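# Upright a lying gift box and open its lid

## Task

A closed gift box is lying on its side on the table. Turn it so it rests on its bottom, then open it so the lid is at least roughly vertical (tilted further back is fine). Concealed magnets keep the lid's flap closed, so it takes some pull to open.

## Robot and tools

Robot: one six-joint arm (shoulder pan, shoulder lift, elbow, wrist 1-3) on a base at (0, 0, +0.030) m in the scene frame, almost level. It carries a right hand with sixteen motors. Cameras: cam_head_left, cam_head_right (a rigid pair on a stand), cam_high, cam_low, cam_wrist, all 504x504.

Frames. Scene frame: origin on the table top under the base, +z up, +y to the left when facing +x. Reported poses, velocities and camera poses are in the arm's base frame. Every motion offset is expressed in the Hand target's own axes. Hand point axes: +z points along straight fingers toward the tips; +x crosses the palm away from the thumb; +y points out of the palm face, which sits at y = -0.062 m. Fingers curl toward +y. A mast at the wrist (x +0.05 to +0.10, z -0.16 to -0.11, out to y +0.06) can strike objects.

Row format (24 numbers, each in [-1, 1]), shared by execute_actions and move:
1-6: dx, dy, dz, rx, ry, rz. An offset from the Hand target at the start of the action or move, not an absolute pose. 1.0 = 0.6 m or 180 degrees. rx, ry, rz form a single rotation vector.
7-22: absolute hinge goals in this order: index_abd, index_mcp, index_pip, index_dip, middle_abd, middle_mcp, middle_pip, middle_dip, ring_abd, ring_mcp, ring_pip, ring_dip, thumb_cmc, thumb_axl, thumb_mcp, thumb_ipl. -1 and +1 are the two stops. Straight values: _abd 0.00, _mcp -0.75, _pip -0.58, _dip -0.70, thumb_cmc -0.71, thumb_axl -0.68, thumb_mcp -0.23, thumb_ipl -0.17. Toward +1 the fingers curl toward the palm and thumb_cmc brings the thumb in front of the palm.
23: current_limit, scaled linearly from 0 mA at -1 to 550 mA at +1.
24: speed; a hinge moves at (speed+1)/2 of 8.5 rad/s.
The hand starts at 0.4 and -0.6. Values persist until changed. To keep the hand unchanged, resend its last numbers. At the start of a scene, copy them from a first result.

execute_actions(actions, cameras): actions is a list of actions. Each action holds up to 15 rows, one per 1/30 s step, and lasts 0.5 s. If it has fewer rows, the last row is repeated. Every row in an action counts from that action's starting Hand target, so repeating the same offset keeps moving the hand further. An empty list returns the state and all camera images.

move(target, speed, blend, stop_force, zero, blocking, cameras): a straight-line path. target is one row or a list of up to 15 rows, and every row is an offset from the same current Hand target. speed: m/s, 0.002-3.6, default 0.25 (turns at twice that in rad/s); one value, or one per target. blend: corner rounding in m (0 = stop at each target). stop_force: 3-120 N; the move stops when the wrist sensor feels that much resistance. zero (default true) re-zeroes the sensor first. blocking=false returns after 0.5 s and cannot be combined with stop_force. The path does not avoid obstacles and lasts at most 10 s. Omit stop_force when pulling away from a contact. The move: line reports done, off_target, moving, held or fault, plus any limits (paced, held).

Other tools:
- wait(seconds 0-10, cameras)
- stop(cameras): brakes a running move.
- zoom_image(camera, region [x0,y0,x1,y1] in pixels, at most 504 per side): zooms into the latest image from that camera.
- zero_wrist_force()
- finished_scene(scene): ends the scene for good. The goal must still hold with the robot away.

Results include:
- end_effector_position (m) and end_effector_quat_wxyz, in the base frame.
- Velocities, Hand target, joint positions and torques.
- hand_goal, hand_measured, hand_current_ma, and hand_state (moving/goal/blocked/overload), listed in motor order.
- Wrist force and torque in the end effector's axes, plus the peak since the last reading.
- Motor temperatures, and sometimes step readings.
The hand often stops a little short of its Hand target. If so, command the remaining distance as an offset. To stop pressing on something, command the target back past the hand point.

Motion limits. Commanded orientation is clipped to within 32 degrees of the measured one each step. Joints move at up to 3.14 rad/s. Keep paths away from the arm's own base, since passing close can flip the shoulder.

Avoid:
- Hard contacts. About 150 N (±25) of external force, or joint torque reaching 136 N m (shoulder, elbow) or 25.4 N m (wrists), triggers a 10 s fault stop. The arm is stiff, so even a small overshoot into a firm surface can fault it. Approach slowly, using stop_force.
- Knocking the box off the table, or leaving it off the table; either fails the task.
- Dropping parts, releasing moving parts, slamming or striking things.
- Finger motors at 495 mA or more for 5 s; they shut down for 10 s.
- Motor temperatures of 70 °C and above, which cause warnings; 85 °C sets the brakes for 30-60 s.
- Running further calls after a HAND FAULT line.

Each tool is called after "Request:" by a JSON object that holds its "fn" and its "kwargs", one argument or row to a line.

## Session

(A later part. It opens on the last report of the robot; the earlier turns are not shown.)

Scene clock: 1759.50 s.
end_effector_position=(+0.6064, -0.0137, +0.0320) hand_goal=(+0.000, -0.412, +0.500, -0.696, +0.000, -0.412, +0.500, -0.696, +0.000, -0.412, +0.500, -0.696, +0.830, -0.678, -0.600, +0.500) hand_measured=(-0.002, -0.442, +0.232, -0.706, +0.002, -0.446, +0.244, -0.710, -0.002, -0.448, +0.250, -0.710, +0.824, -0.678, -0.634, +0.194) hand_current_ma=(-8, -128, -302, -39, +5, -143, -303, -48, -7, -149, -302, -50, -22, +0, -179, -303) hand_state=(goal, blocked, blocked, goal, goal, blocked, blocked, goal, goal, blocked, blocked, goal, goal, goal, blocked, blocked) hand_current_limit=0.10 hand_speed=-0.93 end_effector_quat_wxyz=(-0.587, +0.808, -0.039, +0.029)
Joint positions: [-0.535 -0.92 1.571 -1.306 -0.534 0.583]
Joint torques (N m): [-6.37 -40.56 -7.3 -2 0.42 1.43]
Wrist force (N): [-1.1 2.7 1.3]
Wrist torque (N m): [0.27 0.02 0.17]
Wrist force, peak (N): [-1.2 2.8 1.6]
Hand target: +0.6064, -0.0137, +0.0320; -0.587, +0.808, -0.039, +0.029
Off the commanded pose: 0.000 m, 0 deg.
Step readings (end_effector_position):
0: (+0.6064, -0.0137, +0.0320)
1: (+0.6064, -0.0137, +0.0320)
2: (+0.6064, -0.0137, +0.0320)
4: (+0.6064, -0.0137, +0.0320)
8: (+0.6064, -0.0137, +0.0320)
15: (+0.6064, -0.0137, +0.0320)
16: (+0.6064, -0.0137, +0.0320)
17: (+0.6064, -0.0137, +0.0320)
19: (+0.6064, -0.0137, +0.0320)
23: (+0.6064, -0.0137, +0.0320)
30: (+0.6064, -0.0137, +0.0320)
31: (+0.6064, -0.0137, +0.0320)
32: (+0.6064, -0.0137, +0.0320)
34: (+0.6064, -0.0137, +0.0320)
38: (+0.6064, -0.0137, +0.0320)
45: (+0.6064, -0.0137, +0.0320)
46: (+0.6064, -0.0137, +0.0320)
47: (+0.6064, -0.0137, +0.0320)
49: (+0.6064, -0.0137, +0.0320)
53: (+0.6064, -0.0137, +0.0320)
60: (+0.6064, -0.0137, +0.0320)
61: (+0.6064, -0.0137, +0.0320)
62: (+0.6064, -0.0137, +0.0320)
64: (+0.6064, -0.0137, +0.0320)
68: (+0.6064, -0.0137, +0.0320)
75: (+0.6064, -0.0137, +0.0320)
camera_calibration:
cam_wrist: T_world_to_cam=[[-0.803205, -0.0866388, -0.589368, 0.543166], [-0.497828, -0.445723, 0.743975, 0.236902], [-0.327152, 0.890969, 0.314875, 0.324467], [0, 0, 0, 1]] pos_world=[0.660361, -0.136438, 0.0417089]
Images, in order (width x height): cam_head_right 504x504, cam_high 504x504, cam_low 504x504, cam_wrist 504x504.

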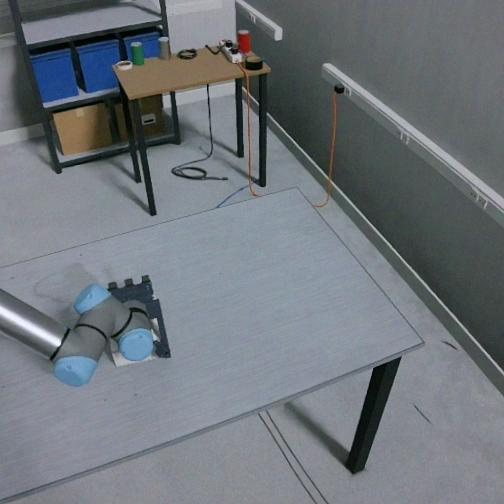

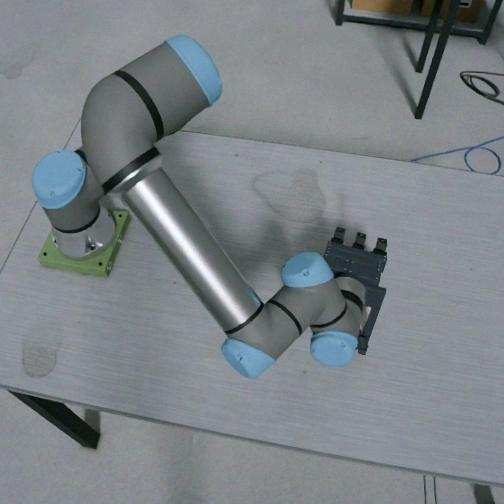

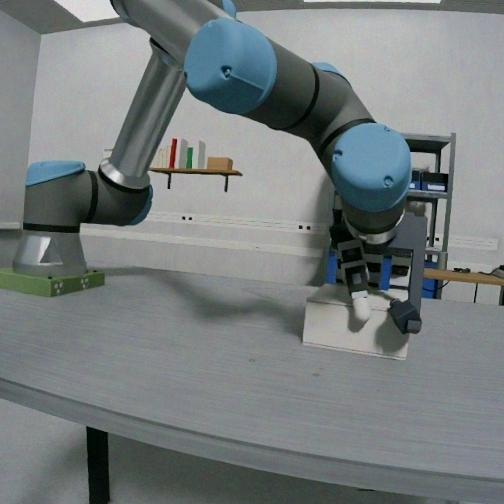

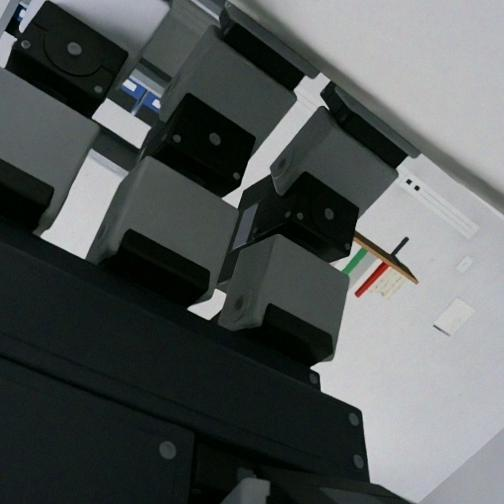

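Request:
{"fn": "execute_actions", "kwargs": {
  "actions": [
    [[0,0,0,0,0,0,0,-0.411,0.6,-0.696,0,-0.411,0.6,-0.696,0,-0.411,0.6,-0.696,0.83,-0.678,-0.55,0.6,0.5,-0.93]],
    [[0,0,0,0,0,0,0,-0.411,0.6,-0.696,0,-0.75,0.85,-0.696,0,-0.411,0.6,-0.696,0.83,-0.678,-0.55,0.6,0.5,-0.93]],
    [[0,0,0,0,0,0,0,-0.411,0.6,-0.696,0,-0.75,0.85,-0.696,0,-0.411,0.6,-0.696,0.83,-0.678,-0.55,0.6,0.5,-0.93]],
    [[0,0,0,0,0,0,0,-0.411,0.6,-0.696,0,-0.75,0.85,-0.696,0,-0.411,0.6,-0.696,0.83,-0.678,-0.55,0.6,0.5,-0.93]],
    [[0,0,0,0,0,0,0,-0.411,0.6,-0.696,0,-0.75,0.85,-0.696,0,-0.411,0.6,-0.696,0.83,-0.678,-0.55,0.6,0.5,-0.93]]
  ],
  "cameras": ["cam_head_right","cam_head_left","cam_low","cam_wrist"]
}}

Request:
{"fn": "zoom_image", "kwargs": {
  "camera": "cam_low",
  "region": [280, 220, 450, 374]
}}

Scene clock: 1776.47 s.
end_effector_position=(+0.6064, -0.0137, +0.0320) hand_goal=(+0.000, -0.412, +0.600, -0.696, +0.000, -0.750, +0.850, -0.696, +0.000, -0.412, +0.600, -0.696, +0.830, -0.678, -0.550, +0.600) hand_measured=(-0.002, -0.460, +0.266, -0.712, +0.002, -0.780, +0.720, -0.718, -0.002, -0.464, +0.282, -0.716, +0.824, -0.678, -0.634, +0.198) hand_current_ma=(-8, -210, -412, -61, +4, -124, -412, -80, -7, -232, -413, -77, -22, +0, -412, -413) hand_state=(goal, blocked, blocked, goal, goal, blocked, blocked, blocked, goal, blocked, blocked, blocked, goal, goal, blocked, blocked) hand_current_limit=0.50 hand_speed=-0.93 end_effector_quat_wxyz=(-0.587, +0.808, -0.039, +0.029)
Joint positions: [-0.535 -0.92 1.571 -1.306 -0.534 0.583]
Joint torques (N m): [-6.17 -54.19 -14.45 -1.15 1.09 1.37]
Wrist force (N): [-1.0 2.6 1.4]
Wrist torque (N m): [0.25 0.00 0.18]
Wrist force, peak (N): [-1.3 2.9 1.5]
Hand target: +0.6064, -0.0137, +0.0320; -0.587, +0.808, -0.039, +0.029
Off the commanded pose: 0.000 m, 0 deg.
Step readings (end_effector_position):
0: (+0.6064, -0.0137, +0.0320)
1: (+0.6064, -0.0137, +0.0320)
2: (+0.6064, -0.0137, +0.0320)
4: (+0.6064, -0.0137, +0.0320)
8: (+0.6064, -0.0137, +0.0320)
15: (+0.6064, -0.0137, +0.0320)
16: (+0.6064, -0.0137, +0.0320)
17: (+0.6064, -0.0137, +0.0320)
19: (+0.6064, -0.0137, +0.0320)
23: (+0.6064, -0.0137, +0.0320)
30: (+0.6064, -0.0137, +0.0320)
31: (+0.6064, -0.0137, +0.0320)
32: (+0.6064, -0.0137, +0.0320)
34: (+0.6064, -0.0137, +0.0320)
38: (+0.6064, -0.0137, +0.0320)
45: (+0.6064, -0.0137, +0.0320)
46: (+0.6064, -0.0137, +0.0320)
47: (+0.6064, -0.0137, +0.0320)
49: (+0.6064, -0.0137, +0.0320)
53: (+0.6064, -0.0137, +0.0320)
60: (+0.6064, -0.0137, +0.0320)
61: (+0.6064, -0.0137, +0.0320)
62: (+0.6064, -0.0137, +0.0320)
64: (+0.6064, -0.0137, +0.0320)
68: (+0.6064, -0.0137, +0.0320)
75: (+0.6064, -0.0137, +0.0320)
camera_calibration:
cam_wrist: T_world_to_cam=[[-0.803186, -0.0866912, -0.589387, 0.543147], [-0.497853, -0.445656, 0.743998, 0.236927], [-0.327162, 0.890997, 0.314785, 0.324482], [0, 0, 0, 1]] pos_world=[0.660361, -0.136438, 0.0417089]
Images, in order (width x height): cam_head_left 504x504, cam_head_right 504x504, cam_low 504x504, cam_wrist 504x504.

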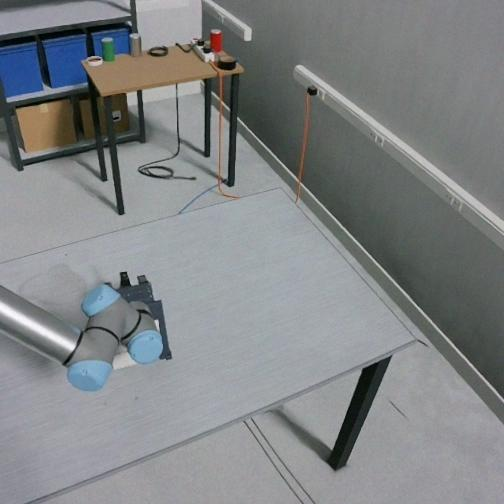

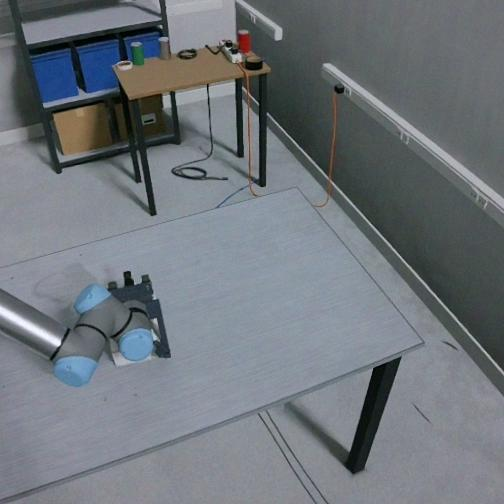

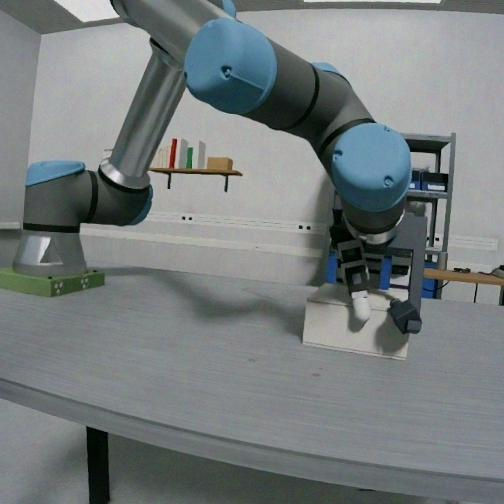

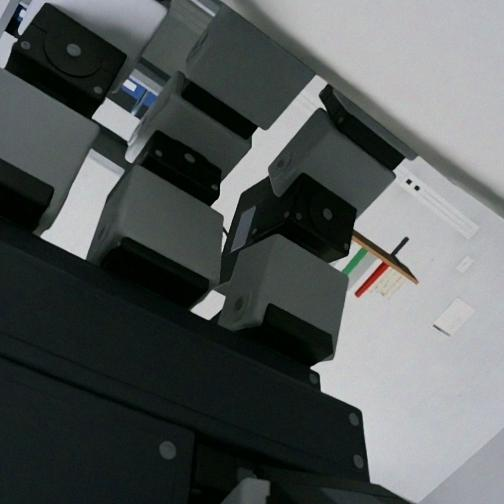

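Scaled by 2.965.

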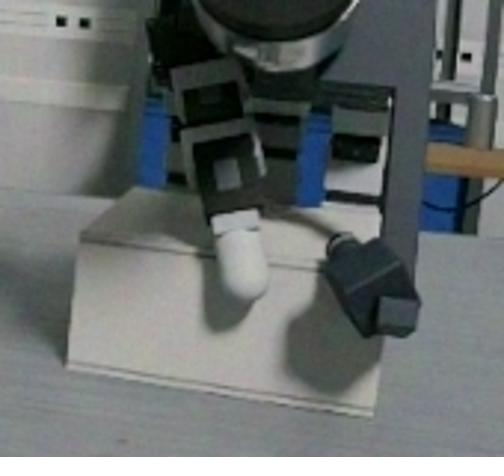

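Request:
{"fn": "execute_actions", "kwargs": {
  "actions": [
    [[0,0,0,0,0,0,0,-0.411,0.05,-0.696,0,-0.411,0.05,-0.696,0,-0.411,0.05,-0.696,0.83,-0.678,-0.69,0.08,0.4,-0.7]],
    [[0,0,0,0,0,0,0,-0.411,0.05,-0.696,0,-0.411,0.05,-0.696,0,-0.411,0.05,-0.696,0.83,-0.678,-0.69,0.08,0.4,-0.7]]
  ]
}}

Request:
{"fn": "move", "kwargs": {
  "target": [0,0.0396,0.0129,0,0,0,0,-0.411,0.05,-0.696,0,-0.411,0.05,-0.696,0,-0.411,0.05,-0.696,0.83,-0.678,-0.69,0.08,0.4,-0.7],
  "speed": 0.01,
  "stop_force": 3,
  "cameras": ["cam_low","cam_head_right"]
}}

Request:
{"fn": "zoom_image", "kwargs": {
  "camera": "cam_low",
  "region": [280, 220, 450, 374]
}}

Scene clock: 1802.60 s.
end_effector_position=(+0.6064, -0.0137, +0.0320) hand_goal=(+0.000, -0.412, +0.050, -0.696, +0.000, -0.412, +0.050, -0.696, +0.000, -0.412, +0.050, -0.696, +0.830, -0.678, -0.690, +0.080) hand_measured=(-0.002, -0.408, +0.054, -0.698, +0.000, -0.408, +0.054, -0.698, -0.002, -0.408, +0.054, -0.698, +0.826, -0.678, -0.682, +0.084) hand_current_ma=(-8, +12, +12, -8, +2, +13, +10, -7, -7, +15, +11, -9, -14, +0, +40, +16) hand_state=(goal, goal, goal, goal, goal, goal, goal, goal, goal, goal, goal, goal, goal, goal, goal, goal) hand_current_limit=0.40 hand_speed=-0.70 end_effector_quat_wxyz=(-0.587, +0.808, -0.039, +0.029)
Joint positions: [-0.535 -0.92 1.571 -1.306 -0.534 0.583]
Joint torques (N m): [-6.1 -53 -20.06 -0.5 1.56 1.27]
Wrist force (N): [-1.1 0.3 0.2]
Wrist torque (N m): [0.08 0.07 0.11]
Wrist force, peak (N): [-1.1 2.9 1.6]
Hand target: +0.6064, -0.0137, +0.0320; -0.587, +0.808, -0.039, +0.029
Off the commanded pose: 0.000 m, 0 deg.
Step readings (end_effector_position):
0: (+0.6064, -0.0137, +0.0320)
1: (+0.6064, -0.0137, +0.0320)
2: (+0.6064, -0.0137, +0.0320)
4: (+0.6064, -0.0137, +0.0320)
8: (+0.6064, -0.0137, +0.0320)
15: (+0.6064, -0.0137, +0.0320)
16: (+0.6064, -0.0137, +0.0320)
17: (+0.6064, -0.0137, +0.0320)
19: (+0.6064, -0.0137, +0.0320)
23: (+0.6064, -0.0137, +0.0320)
30: (+0.6064, -0.0137, +0.0320)

Scene clock: 1804.00 s.
end_effector_position=(+0.6065, -0.0138, +0.0311) hand_goal=(+0.000, -0.412, +0.050, -0.696, +0.000, -0.412, +0.050, -0.696, +0.000, -0.412, +0.050, -0.696, +0.830, -0.678, -0.690, +0.080) hand_measured=(-0.002, -0.408, +0.054, -0.698, +0.000, -0.408, +0.054, -0.698, -0.002, -0.408, +0.054, -0.698, +0.826, -0.678, -0.682, +0.084) hand_current_ma=(-8, +12, +12, -8, +2, +14, +10, -7, -7, +15, +11, -9, -14, +0, +40, +16) hand_state=(goal, goal, goal, goal, goal, goal, goal, goal, goal, goal, goal, goal, goal, goal, goal, goal) hand_current_limit=0.40 hand_speed=-0.70 end_effector_quat_wxyz=(-0.587, +0.808, -0.038, +0.029)
Joint positions: [-0.535 -0.919 1.571 -1.308 -0.534 0.583]
Joint torques (N m): [-6.37 -54.95 -25.41 1.02 1.53 0.77]
Wrist force (N): [-1.5 -1.8 -1.4]
Wrist torque (N m): [-0.19 0.20 0.01]
Wrist force, peak (N): [-1.4 -9.0 -4.2]
Hand target: +0.6065, -0.0138, +0.0311; -0.587, +0.808, -0.038, +0.029 (not the last commanded pose)
Off the commanded pose: 0.024 m, 0 deg.
move: contact
Images, in order (width x height): cam_head_right 504x504, cam_low 504x504.

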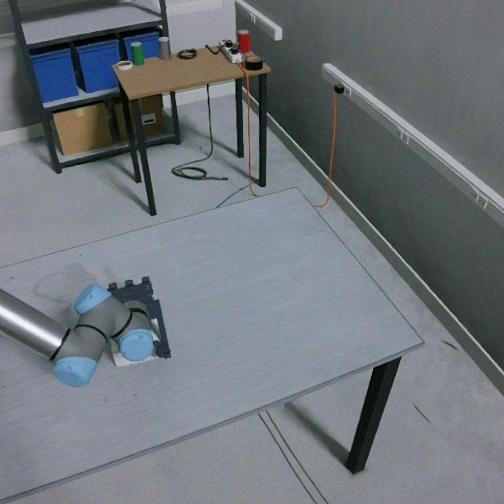

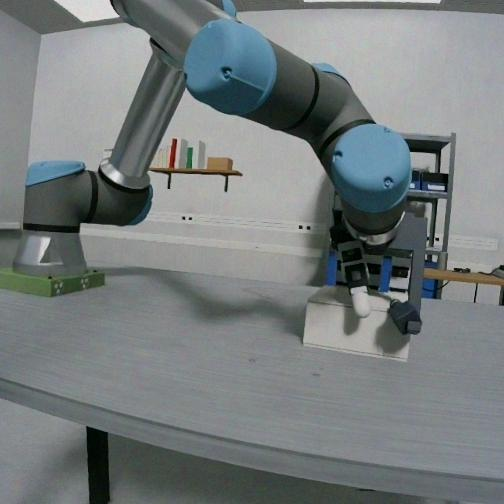

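Scaled by 2.965.

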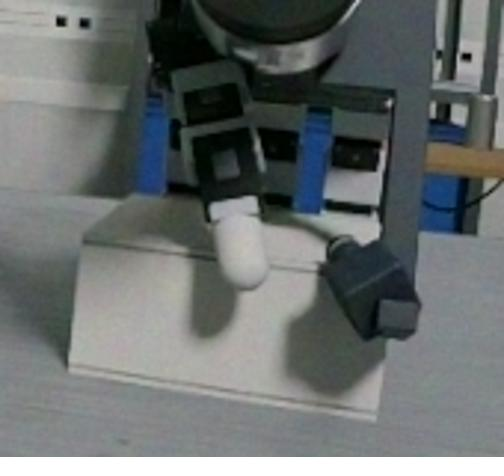

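Request:
{"fn": "execute_actions", "kwargs": {
  "actions": [
    [[0,-0.0018,-0.0006,0,0,0,0,-0.411,-0.577,-0.4,0,-0.411,-0.577,-0.4,0,-0.411,-0.577,-0.4,0.83,-0.678,-0.69,0.08,0.4,-0.5]],
    [[0,0,0,0,0,0,0,-0.411,-0.577,-0.4,0,-0.411,-0.577,-0.4,0,-0.411,-0.577,-0.4,0.83,-0.678,-0.69,0.08,0.4,-0.5]],
    [[0,0,0,0,0,0,0,-0.274,-0.577,-0.4,0,-0.274,-0.577,-0.4,0,-0.274,-0.577,-0.4,0.83,-0.678,-0.69,0.08,0.4,-0.7]],
    [[0,0,0,0,0,0,0,-0.274,-0.577,0.05,0,-0.274,-0.577,0.05,0,-0.274,-0.577,0.05,0.83,-0.678,-0.69,0.08,0.4,-0.7]],
    [[0,0,0,0,0,0,0,-0.274,-0.35,0.4,0,-0.274,-0.35,0.4,0,-0.274,-0.35,0.4,0.83,-0.678,-0.6,0.5,0.15,-0.9]],
    [[0,0,0,0,0,0,0,-0.274,-0.35,0.4,0,-0.274,-0.35,0.4,0,-0.274,-0.35,0.4,0.83,-0.678,-0.6,0.5,0.15,-0.9]],
    [[0,0,0,0,0,0,0,-0.274,-0.35,0.4,0,-0.274,-0.35,0.4,0,-0.274,-0.35,0.4,0.83,-0.678,-0.6,0.5,0.15,-0.9]]
  ],
  "cameras": ["cam_low","cam_wrist"]
}}

Request:
{"fn": "zoom_image", "kwargs": {
  "camera": "cam_low",
  "region": [280, 220, 450, 374]
}}

Scene clock: 1854.93 s.
end_effector_position=(+0.6065, -0.0138, +0.0322) hand_goal=(+0.000, -0.274, -0.350, +0.400, +0.000, -0.274, -0.350, +0.400, +0.000, -0.274, -0.350, +0.400, +0.830, -0.678, -0.600, +0.500) hand_measured=(-0.010, -0.338, -0.440, +0.342, -0.008, -0.346, -0.432, +0.336, -0.010, -0.348, -0.434, +0.334, +0.826, -0.678, -0.636, +0.178) hand_current_ma=(-33, -288, -316, -241, -22, -316, -316, -269, -32, -316, -316, -283, -13, +0, -191, -316) hand_state=(goal, blocked, blocked, blocked, goal, blocked, blocked, blocked, goal, blocked, blocked, blocked, goal, goal, blocked, blocked) hand_current_limit=0.15 hand_speed=-0.90 end_effector_quat_wxyz=(-0.587, +0.808, -0.038, +0.029)
Joint positions: [-0.535 -0.92 1.57 -1.306 -0.534 0.583]
Joint torques (N m): [-6.35 -52.51 -24.69 -0.84 -0.36 -1.13]
Wrist force (N): [-1.1 2.6 1.2]
Wrist torque (N m): [0.27 0.02 0.18]
Wrist force, peak (N): [-1.1 2.9 1.3]
Hand target: +0.6065, -0.0138, +0.0322; -0.587, +0.808, -0.038, +0.029
Off the commanded pose: 0.000 m, 0 deg.
Step readings (end_effector_position):
0: (+0.6065, -0.0138, +0.0311)
1: (+0.6065, -0.0138, +0.0311)
2: (+0.6065, -0.0138, +0.0312)
4: (+0.6065, -0.0138, +0.0316)
8: (+0.6065, -0.0138, +0.0320)
15: (+0.6065, -0.0138, +0.0322)
16: (+0.6065, -0.0138, +0.0322)
17: (+0.6065, -0.0138, +0.0322)
19: (+0.6065, -0.0138, +0.0322)
23: (+0.6065, -0.0138, +0.0322)
30: (+0.6065, -0.0138, +0.0322)
31: (+0.6065, -0.0138, +0.0322)
32: (+0.6065, -0.0138, +0.0322)
34: (+0.6065, -0.0138, +0.0322)
38: (+0.6065, -0.0138, +0.0322)
45: (+0.6065, -0.0138, +0.0322)
46: (+0.6065, -0.0138, +0.0322)
47: (+0.6065, -0.0138, +0.0322)
49: (+0.6065, -0.0138, +0.0322)
53: (+0.6065, -0.0138, +0.0322)
60: (+0.6065, -0.0138, +0.0322)
61: (+0.6065, -0.0138, +0.0322)
62: (+0.6065, -0.0138, +0.0322)
64: (+0.6065, -0.0138, +0.0322)
68: (+0.6065, -0.0138, +0.0322)
75: (+0.6065, -0.0138, +0.0322)
76: (+0.6065, -0.0138, +0.0322)
77: (+0.6065, -0.0138, +0.0322)
79: (+0.6065, -0.0138, +0.0322)
83: (+0.6065, -0.0138, +0.0322)
90: (+0.6065, -0.0138, +0.0322)
91: (+0.6065, -0.0138, +0.0322)
92: (+0.6065, -0.0138, +0.0322)
94: (+0.6065, -0.0138, +0.0322)
98: (+0.6065, -0.0138, +0.0322)
105: (+0.6065, -0.0138, +0.0322)
camera_calibration:
cam_wrist: T_world_to_cam=[[-0.803016, -0.0867731, -0.589607, 0.543224], [-0.498055, -0.445587, 0.743904, 0.23693], [-0.327272, 0.891024, 0.314595, 0.324625], [0, 0, 0, 1]] pos_world=[0.660463, -0.136539, 0.0419096]
Images, in order (width x height): cam_low 504x504, cam_wrist 504x504.

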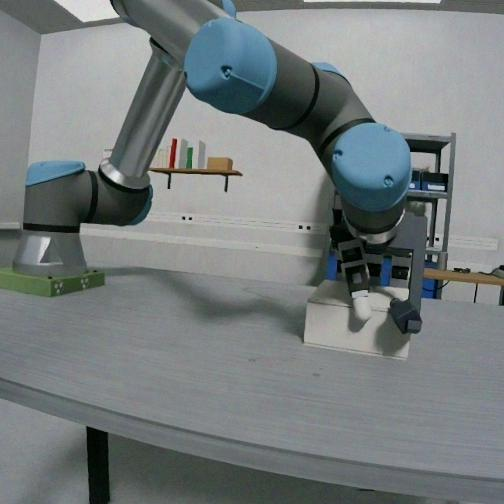

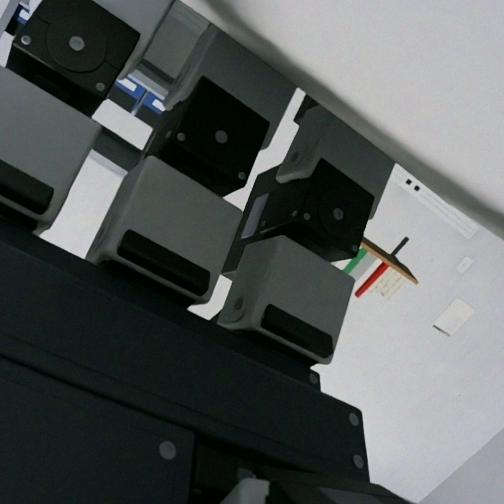

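Scaled by 2.965.

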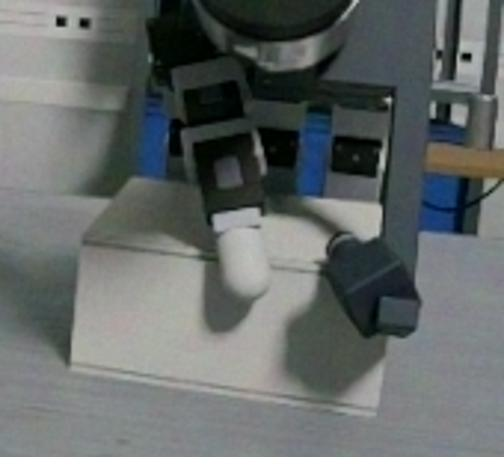

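Request:
{"fn": "zoom_image", "kwargs": {
  "camera": "cam_low",
  "region": [300, 270, 350, 320]
}}

Request:
{"fn": "zoom_image", "kwargs": {
  "camera": "cam_wrist",
  "region": [150, 0, 504, 300]
}}

Scaled by 10.080.

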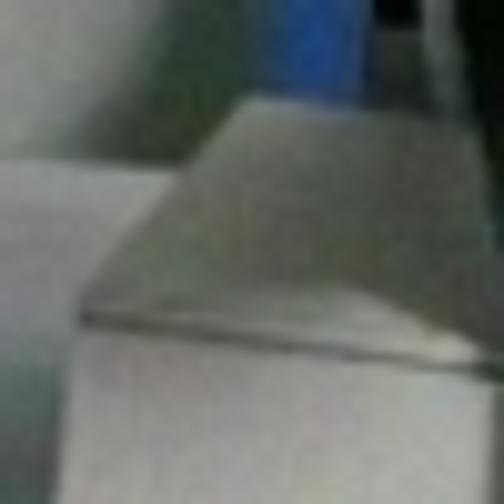

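Scaled by 1.424.

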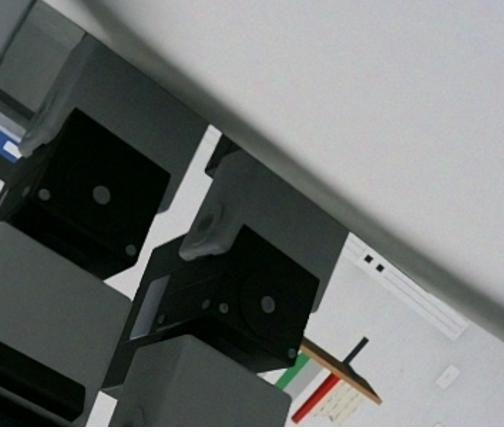

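Request:
{"fn": "execute_actions", "kwargs": {
  "actions": [
    [[0,0,0,0,0,0,0,-0.274,-0.35,0.4,0,-0.65,-0.2,0.6,0,-0.274,-0.35,0.4,0.83,-0.678,-0.6,0.5,0.5,-0.9]],
    [[0,0,0,0,0,0,0,-0.274,-0.35,0.4,0,-0.65,-0.2,0.6,0,-0.274,-0.35,0.4,0.83,-0.678,-0.6,0.5,0.5,-0.9]],
    [[0,0,0,0,0,0,0,-0.274,-0.35,0.4,0,-0.65,-0.2,0.6,0,-0.274,-0.35,0.4,0.83,-0.678,-0.6,0.5,0.5,-0.9]]
  ],
  "cameras": ["cam_low","cam_wrist","cam_head_left"]
}}

Request:
{"fn": "zoom_image", "kwargs": {
  "camera": "cam_low",
  "region": [280, 220, 450, 374]
}}

Request:
{"fn": "zoom_image", "kwargs": {
  "camera": "cam_head_left",
  "region": [80, 250, 190, 390]
}}

Scene clock: 1893.50 s.
end_effector_position=(+0.6065, -0.0138, +0.0322) hand_goal=(+0.000, -0.274, -0.350, +0.400, +0.000, -0.650, -0.200, +0.600, +0.000, -0.274, -0.350, +0.400, +0.830, -0.678, -0.600, +0.500) hand_measured=(-0.010, -0.346, -0.440, +0.364, -0.004, -0.630, -0.202, +0.598, -0.010, -0.354, -0.434, +0.346, +0.826, -0.678, -0.646, +0.202) hand_current_ma=(-33, -334, -395, -147, -9, +79, -4, -9, -32, -373, -361, -221, -11, +0, -247, -413) hand_state=(goal, blocked, blocked, blocked, goal, goal, goal, goal, goal, blocked, blocked, blocked, goal, goal, blocked, blocked) hand_current_limit=0.50 hand_speed=-0.90 end_effector_quat_wxyz=(-0.587, +0.808, -0.038, +0.029)
Joint positions: [-0.535 -0.92 1.57 -1.306 -0.534 0.583]
Joint torques (N m): [-6.39 -45.71 -22.04 -1.46 0.99 -1.08]
Wrist force (N): [-1.2 2.8 1.4]
Wrist torque (N m): [0.26 0.02 0.17]
Wrist force, peak (N): [-1.2 3.1 1.5]
Hand target: +0.6065, -0.0138, +0.0322; -0.587, +0.808, -0.038, +0.029
Off the commanded pose: 0.000 m, 0 deg.
Step readings (end_effector_position):
0: (+0.6065, -0.0138, +0.0322)
1: (+0.6065, -0.0138, +0.0322)
2: (+0.6065, -0.0138, +0.0322)
4: (+0.6065, -0.0138, +0.0322)
8: (+0.6065, -0.0138, +0.0322)
15: (+0.6065, -0.0138, +0.0322)
16: (+0.6065, -0.0138, +0.0322)
17: (+0.6065, -0.0138, +0.0322)
19: (+0.6065, -0.0138, +0.0322)
23: (+0.6065, -0.0138, +0.0322)
30: (+0.6065, -0.0138, +0.0322)
31: (+0.6065, -0.0138, +0.0322)
32: (+0.6065, -0.0138, +0.0322)
34: (+0.6065, -0.0138, +0.0322)
38: (+0.6065, -0.0138, +0.0322)
45: (+0.6065, -0.0138, +0.0322)
camera_calibration:
cam_wrist: T_world_to_cam=[[-0.803016, -0.0867731, -0.589607, 0.543224], [-0.498055, -0.445587, 0.743904, 0.23693], [-0.327272, 0.891024, 0.314595, 0.324625], [0, 0, 0, 1]] pos_world=[0.660463, -0.136539, 0.0419096]
Images, in order (width x height): cam_head_left 504x504, cam_low 504x504, cam_wrist 504x504.

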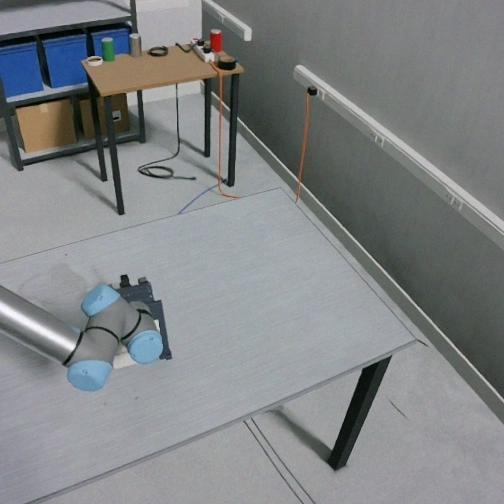

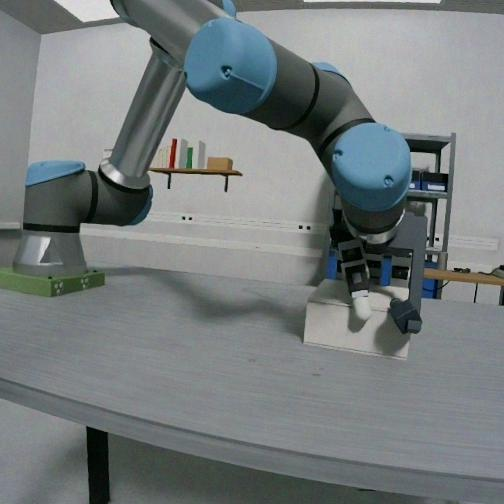

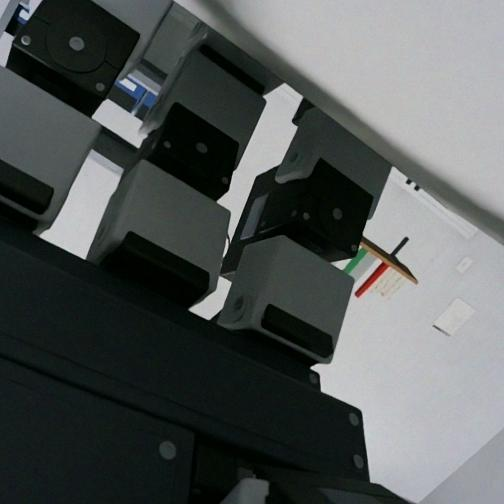

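Scaled by 2.965.

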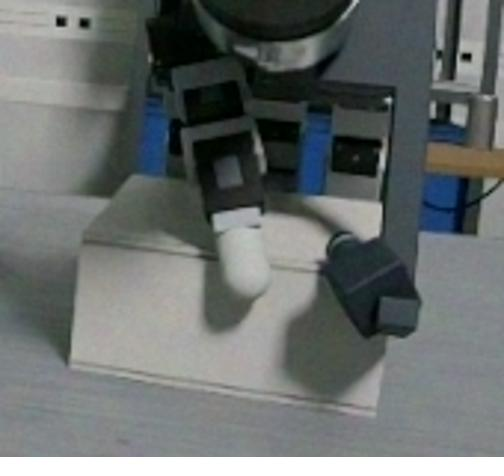

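Scaled by 3.600.

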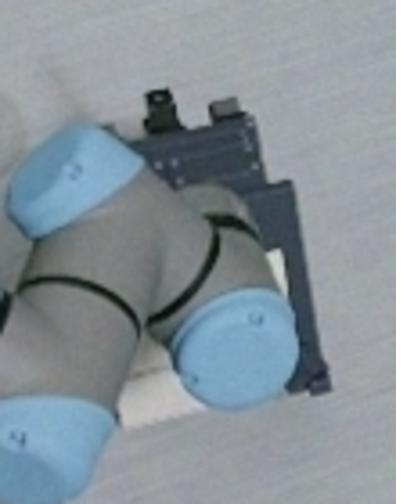

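Request:
{"fn": "execute_actions", "kwargs": {
  "actions": [
    [[0,0,0,0,0,0,0,-0.274,-0.35,0.4,0,-0.65,-0.2,0.6,0,-0.274,-0.35,0.4,0.83,-0.678,-0.69,0,0.4,-0.7]]
  ]
}}

Request:
{"fn": "move", "kwargs": {
  "target": [0,-0.046,-0.0203,0,0,0,0,-0.274,-0.35,0.4,0,-0.65,-0.2,0.6,0,-0.274,-0.35,0.4,0.83,-0.678,-0.69,0,0.4,-0.7],
  "speed": 0.03,
  "cameras": ["cam_low","cam_high","cam_head_right"]
}}

Request:
{"fn": "zoom_image", "kwargs": {
  "camera": "cam_low",
  "region": [280, 220, 450, 374]
}}

Request:
{"fn": "zoom_image", "kwargs": {
  "camera": "cam_head_right",
  "region": [60, 230, 200, 380]
}}

Scene clock: 1919.73 s.
end_effector_position=(+0.6065, -0.0138, +0.0322) hand_goal=(+0.000, -0.274, -0.350, +0.400, +0.000, -0.650, -0.200, +0.600, +0.000, -0.274, -0.350, +0.400, +0.830, -0.678, -0.690, +0.000) hand_measured=(-0.012, -0.346, -0.438, +0.364, -0.004, -0.630, -0.202, +0.598, -0.010, -0.354, -0.434, +0.348, +0.826, -0.678, -0.682, +0.004) hand_current_ma=(-34, -332, -385, -147, -9, +79, -4, -9, -32, -373, -361, -221, -10, +0, +38, +17) hand_state=(goal, blocked, blocked, blocked, goal, goal, goal, goal, goal, blocked, blocked, blocked, goal, goal, goal, goal) hand_current_limit=0.40 hand_speed=-0.70 end_effector_quat_wxyz=(-0.587, +0.808, -0.038, +0.029)
Joint positions: [-0.535 -0.92 1.57 -1.306 -0.534 0.583]
Joint torques (N m): [-6.61 -41.42 -19.56 -1.53 2.45 -1.2]
Wrist force (N): [-1.2 1.1 0.6]
Wrist torque (N m): [0.06 0.08 0.03]
Wrist force, peak (N): [-1.3 2.8 1.6]
Hand target: +0.6065, -0.0138, +0.0322; -0.587, +0.808, -0.038, +0.029
Off the commanded pose: 0.000 m, 0 deg.
Step readings (end_effector_position):
0: (+0.6065, -0.0138, +0.0322)
1: (+0.6065, -0.0138, +0.0322)
2: (+0.6065, -0.0138, +0.0322)
4: (+0.6065, -0.0138, +0.0322)
8: (+0.6065, -0.0138, +0.0322)
15: (+0.6065, -0.0138, +0.0322)

Scene clock: 1921.17 s.
end_effector_position=(+0.6061, -0.0168, +0.0621) hand_goal=(+0.000, -0.274, -0.350, +0.400, +0.000, -0.650, -0.200, +0.600, +0.000, -0.274, -0.350, +0.400, +0.830, -0.678, -0.690, +0.000) hand_measured=(-0.002, -0.272, -0.352, +0.396, -0.004, -0.630, -0.202, +0.598, -0.002, -0.276, -0.356, +0.394, +0.826, -0.678, -0.682, +0.004) hand_current_ma=(-8, +10, -7, -10, -9, +77, -4, -9, -8, -5, -23, -23, -10, +0, +38, +17) hand_state=(goal, goal, goal, goal, goal, goal, goal, goal, goal, goal, goal, goal, goal, goal, goal, goal) hand_current_limit=0.40 hand_speed=-0.70 end_effector_quat_wxyz=(-0.587, +0.808, -0.038, +0.029)
Joint positions: [-0.54 -0.959 1.546 -1.238 -0.537 0.578]
Joint torques (N m): [-8.62 -54.95 -27.21 0.87 -0.52 -1.48]
Wrist force (N): [-1.0 0.1 1.2]
Wrist torque (N m): [0.10 0.00 0.23]
Wrist force, peak (N): [-1.4 2.1 1.3]
Hand target: +0.6061, -0.0168, +0.0622; -0.587, +0.808, -0.038, +0.029
Off the commanded pose: 0.000 m, 0 deg.
move: done
Images, in order (width x height): cam_head_right 504x504, cam_high 504x504, cam_low 504x504.

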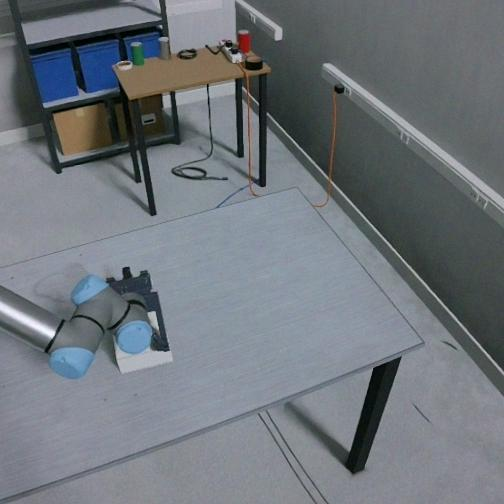

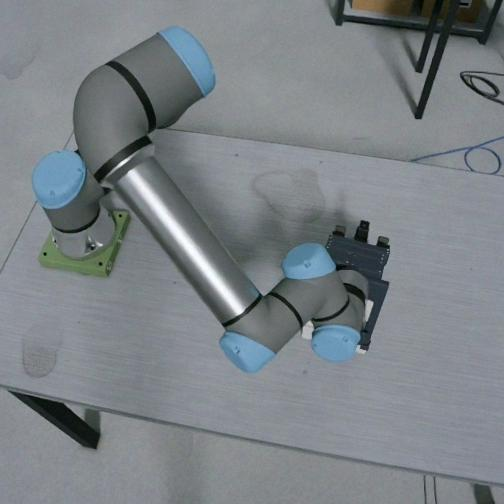

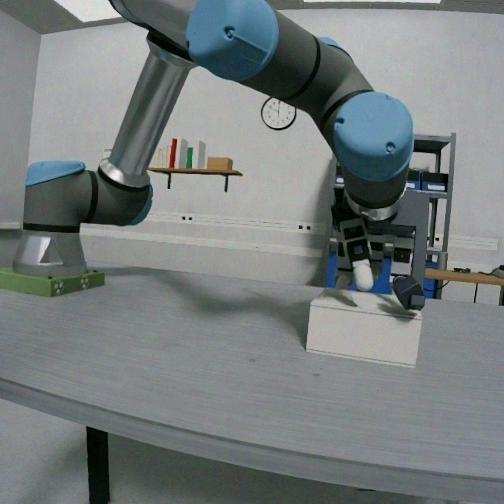

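Scaled by 2.965.

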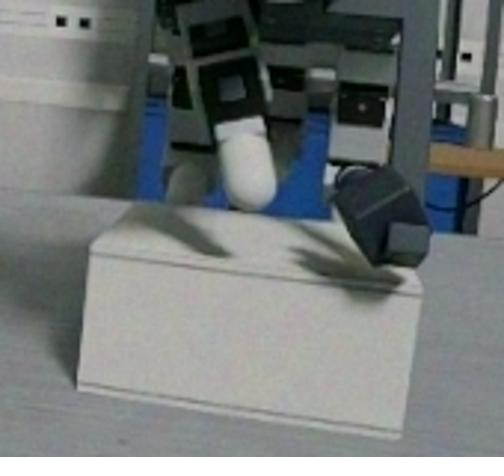

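Scaled by 3.360.

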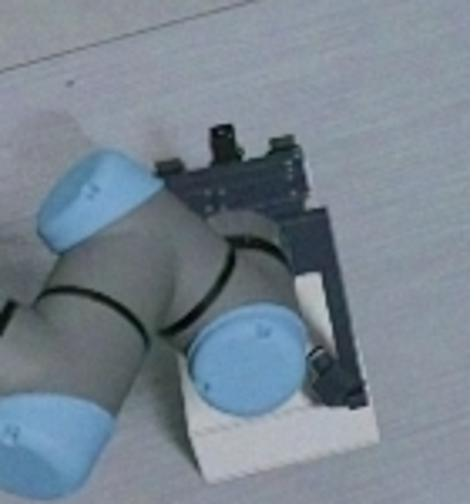

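Request:
{"fn": "move", "kwargs": {
  "target": [0, -0.143, -0.0464, 0, 0, 0, 0, -0.411, -0.212, -0.696, 0, -0.411, -0.212, -0.696, 0, -0.411, -0.212, -0.696, 0.83, -0.678, -0.73, -0.168, 0.4, -0.5],
  "speed": 0.15,
  "cameras": ["cam_high", "cam_low", "cam_wrist"]
}}

Scene clock: 2007.10 s.
end_effector_position=(+0.6059, -0.0166, +0.1523) hand_goal=(+0.000, -0.412, -0.212, -0.696, +0.000, -0.412, -0.212, -0.696, +0.000, -0.412, -0.212, -0.696, +0.830, -0.678, -0.730, -0.168) hand_measured=(-0.002, -0.398, -0.214, -0.694, -0.004, -0.408, -0.208, -0.694, -0.002, -0.394, -0.214, -0.692, +0.826, -0.678, -0.720, -0.164) hand_current_ma=(-8, +57, -5, +9, -9, +16, +13, +8, -8, +70, -5, +9, -10, +0, +46, +19) hand_state=(goal, goal, goal, goal, goal, goal, goal, goal, goal, goal, goal, goal, goal, goal, goal, goal) hand_current_limit=0.40 hand_speed=-0.50 end_effector_quat_wxyz=(-0.587, +0.808, -0.038, +0.029)
Joint positions: [-0.54 -1.06 1.451 -1.043 -0.537 0.578]
Joint torques (N m): [-8.23 -53.49 -30.12 0.96 -0.55 -1.69]
Wrist force (N): [-1.0 0.3 1.0]
Wrist torque (N m): [0.10 0.02 0.24]
Wrist force, peak (N): [-0.9 0.5 1.6]
Hand target: +0.6059, -0.0166, +0.1524; -0.587, +0.808, -0.038, +0.029
Off the commanded pose: 0.000 m, 0 deg.
move: done
camera_calibration:
cam_wrist: T_world_to_cam=[[-0.80302, -0.086777, -0.5896, 0.613393], [-0.498048, -0.445586, 0.74391, 0.146085], [-0.327272, 0.891024, 0.314595, 0.289174], [0, 0, 0, 1]] pos_world=[0.659963, -0.139339, 0.16201]
Images, in order (width x height): cam_high 504x504, cam_low 504x504, cam_wrist 504x504.

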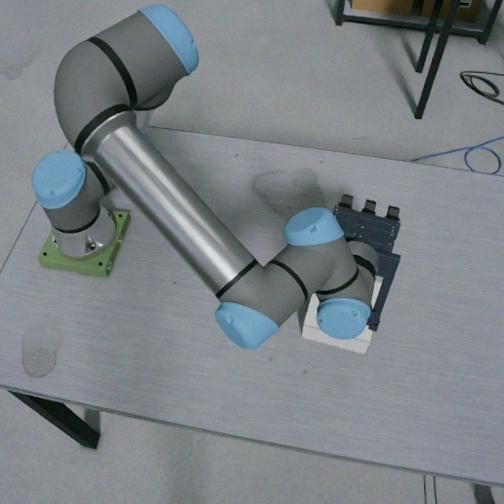

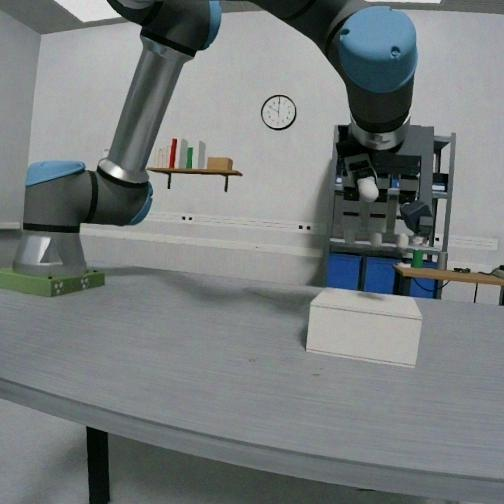

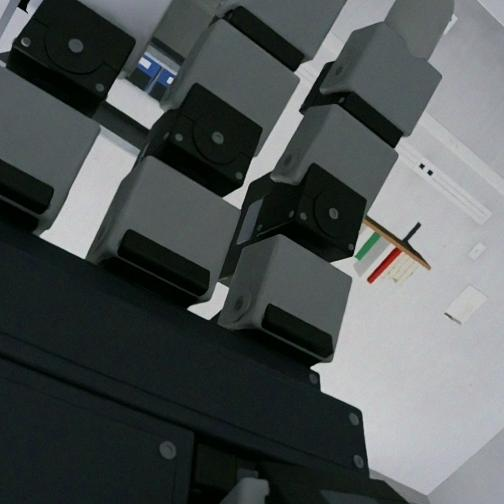

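Request:
{"fn": "zoom_image", "kwargs": {
  "camera": "cam_low",
  "region": [290, 270, 440, 380]
}}

Request:
{"fn": "zoom_image", "kwargs": {
  "camera": "cam_high",
  "region": [270, 180, 430, 370]
}}

Scaled by 3.360.

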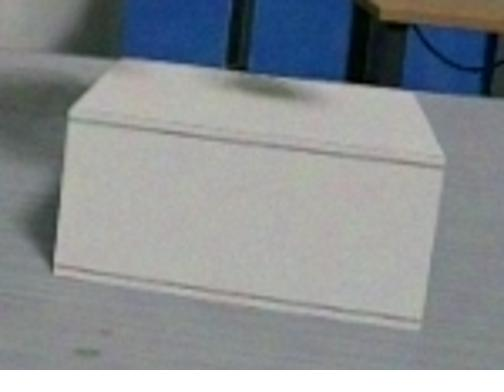

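Scaled by 2.653.

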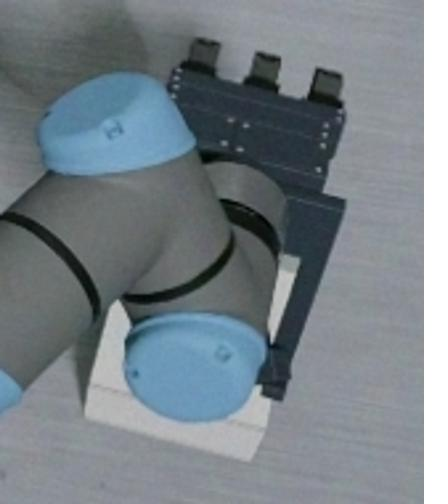

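Request:
{"fn": "zoom_image", "kwargs": {
  "camera": "cam_high",
  "region": [295, 265, 395, 365]
}}

Scaled by 5.040.

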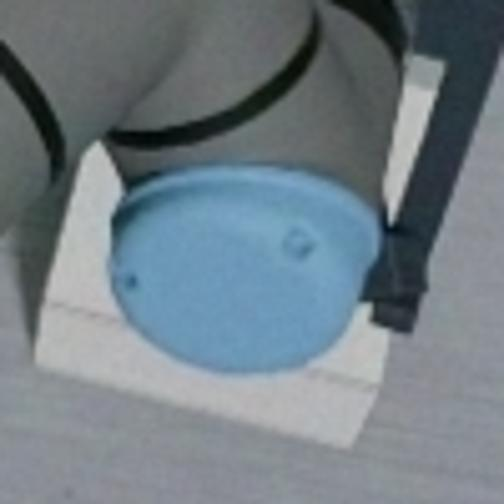

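Request:
{"fn": "move", "kwargs": {
  "target": [0.0107, 0.0123, -0.0377, 0, -0.0095, -0.0031, 0, -0.411, -0.212, -0.696, 0, -0.411, -0.212, -0.696, 0, -0.411, -0.212, -0.696, 0.83, -0.678, -0.73, -0.168, 0.4, -0.5],
  "speed": 0.1
}}

Request:
{"fn": "move", "kwargs": {
  "target": [0, 0.1907, 0.062, 0, 0, 0, 0, -0.411, -0.212, -0.696, 0, -0.411, -0.212, -0.696, 0, -0.411, -0.212, -0.696, 0.83, -0.678, -0.73, -0.168, 0.4, -0.5],
  "speed": 0.06,
  "stop_force": 6,
  "cameras": ["cam_high", "cam_low", "cam_wrist"]
}}

Scene clock: 2263.00 s.
end_effector_position=(+0.6100, -0.0408, +0.1525) hand_goal=(+0.000, -0.412, -0.212, -0.696, +0.000, -0.412, -0.212, -0.696, +0.000, -0.412, -0.212, -0.696, +0.830, -0.678, -0.730, -0.168) hand_measured=(-0.002, -0.398, -0.214, -0.694, -0.004, -0.408, -0.208, -0.694, -0.002, -0.394, -0.214, -0.692, +0.826, -0.678, -0.720, -0.164) hand_current_ma=(-8, +57, -5, +9, -9, +17, +13, +8, -8, +70, -4, +9, -10, +0, +46, +19) hand_state=(goal, goal, goal, goal, goal, goal, goal, goal, goal, goal, goal, goal, goal, goal, goal, goal) hand_current_limit=0.40 hand_speed=-0.50 end_effector_quat_wxyz=(-0.587, +0.809, -0.026, +0.020)
Joint positions: [-0.563 -1.013 1.369 -0.955 -0.582 0.517]
Joint torques (N m): [-8.2 -34.47 -31.94 1 -0.59 -1.68]
Wrist force (N): [-1.4 0.9 1.1]
Wrist torque (N m): [0.20 0.07 0.18]
Wrist force, peak (N): [-1.4 0.9 1.1]
Hand target: +0.6100, -0.0409, +0.1525; -0.587, +0.809, -0.026, +0.020
Off the commanded pose: 0.000 m, 0 deg.
move: done

Scene clock: 2266.20 s.
end_effector_position=(+0.6103, -0.0411, +0.0321) hand_goal=(+0.000, -0.412, -0.212, -0.696, +0.000, -0.412, -0.212, -0.696, +0.000, -0.412, -0.212, -0.696, +0.830, -0.678, -0.730, -0.168) hand_measured=(-0.002, -0.398, -0.214, -0.694, -0.004, -0.408, -0.208, -0.694, -0.002, -0.394, -0.214, -0.692, +0.826, -0.678, -0.720, -0.164) hand_current_ma=(-8, +56, -5, +8, -9, +17, +13, +8, -8, +70, -4, +9, -10, +0, +46, +19) hand_state=(goal, goal, goal, goal, goal, goal, goal, goal, goal, goal, goal, goal, goal, goal, goal, goal) hand_current_limit=0.40 hand_speed=-0.50 end_effector_quat_wxyz=(-0.587, +0.809, -0.026, +0.020)
Joint positions: [-0.563 -0.88 1.487 -1.207 -0.582 0.517]
Joint torques (N m): [5.2 -39.25 -5.66 -2.23 2.87 1.67]
Wrist force (N): [-0.9 0.5 1.1]
Wrist torque (N m): [0.15 0.00 0.15]
Wrist force, peak (N): [-1.1 1.2 1.2]
Hand target: +0.6103, -0.0411, +0.0321; -0.587, +0.809, -0.026, +0.020
Off the commanded pose: 0.000 m, 0 deg.
move: done
camera_calibration:
cam_wrist: T_world_to_cam=[[-0.799891, -0.111955, -0.589611, 0.540914], [-0.483827, -0.460985, 0.743911, 0.217444], [-0.355086, 0.880318, 0.314571, 0.366724], [0, 0, 0, 1]] pos_world=[0.668096, -0.162038, 0.0418095]
Images, in order (width x height): cam_high 504x504, cam_low 504x504, cam_wrist 504x504.

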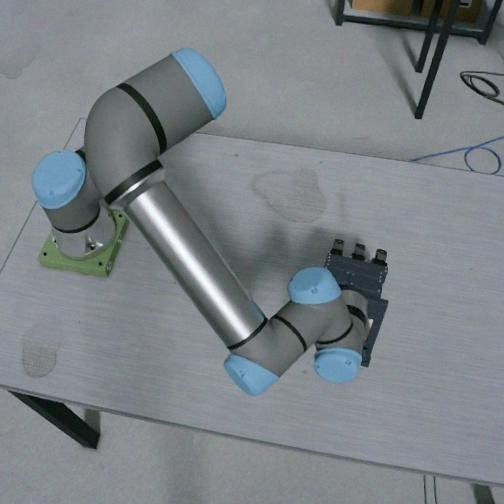

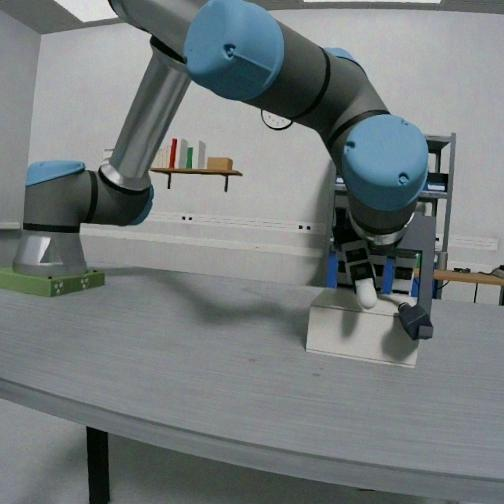

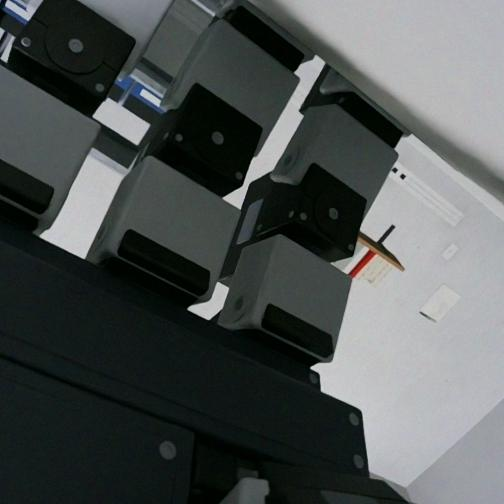

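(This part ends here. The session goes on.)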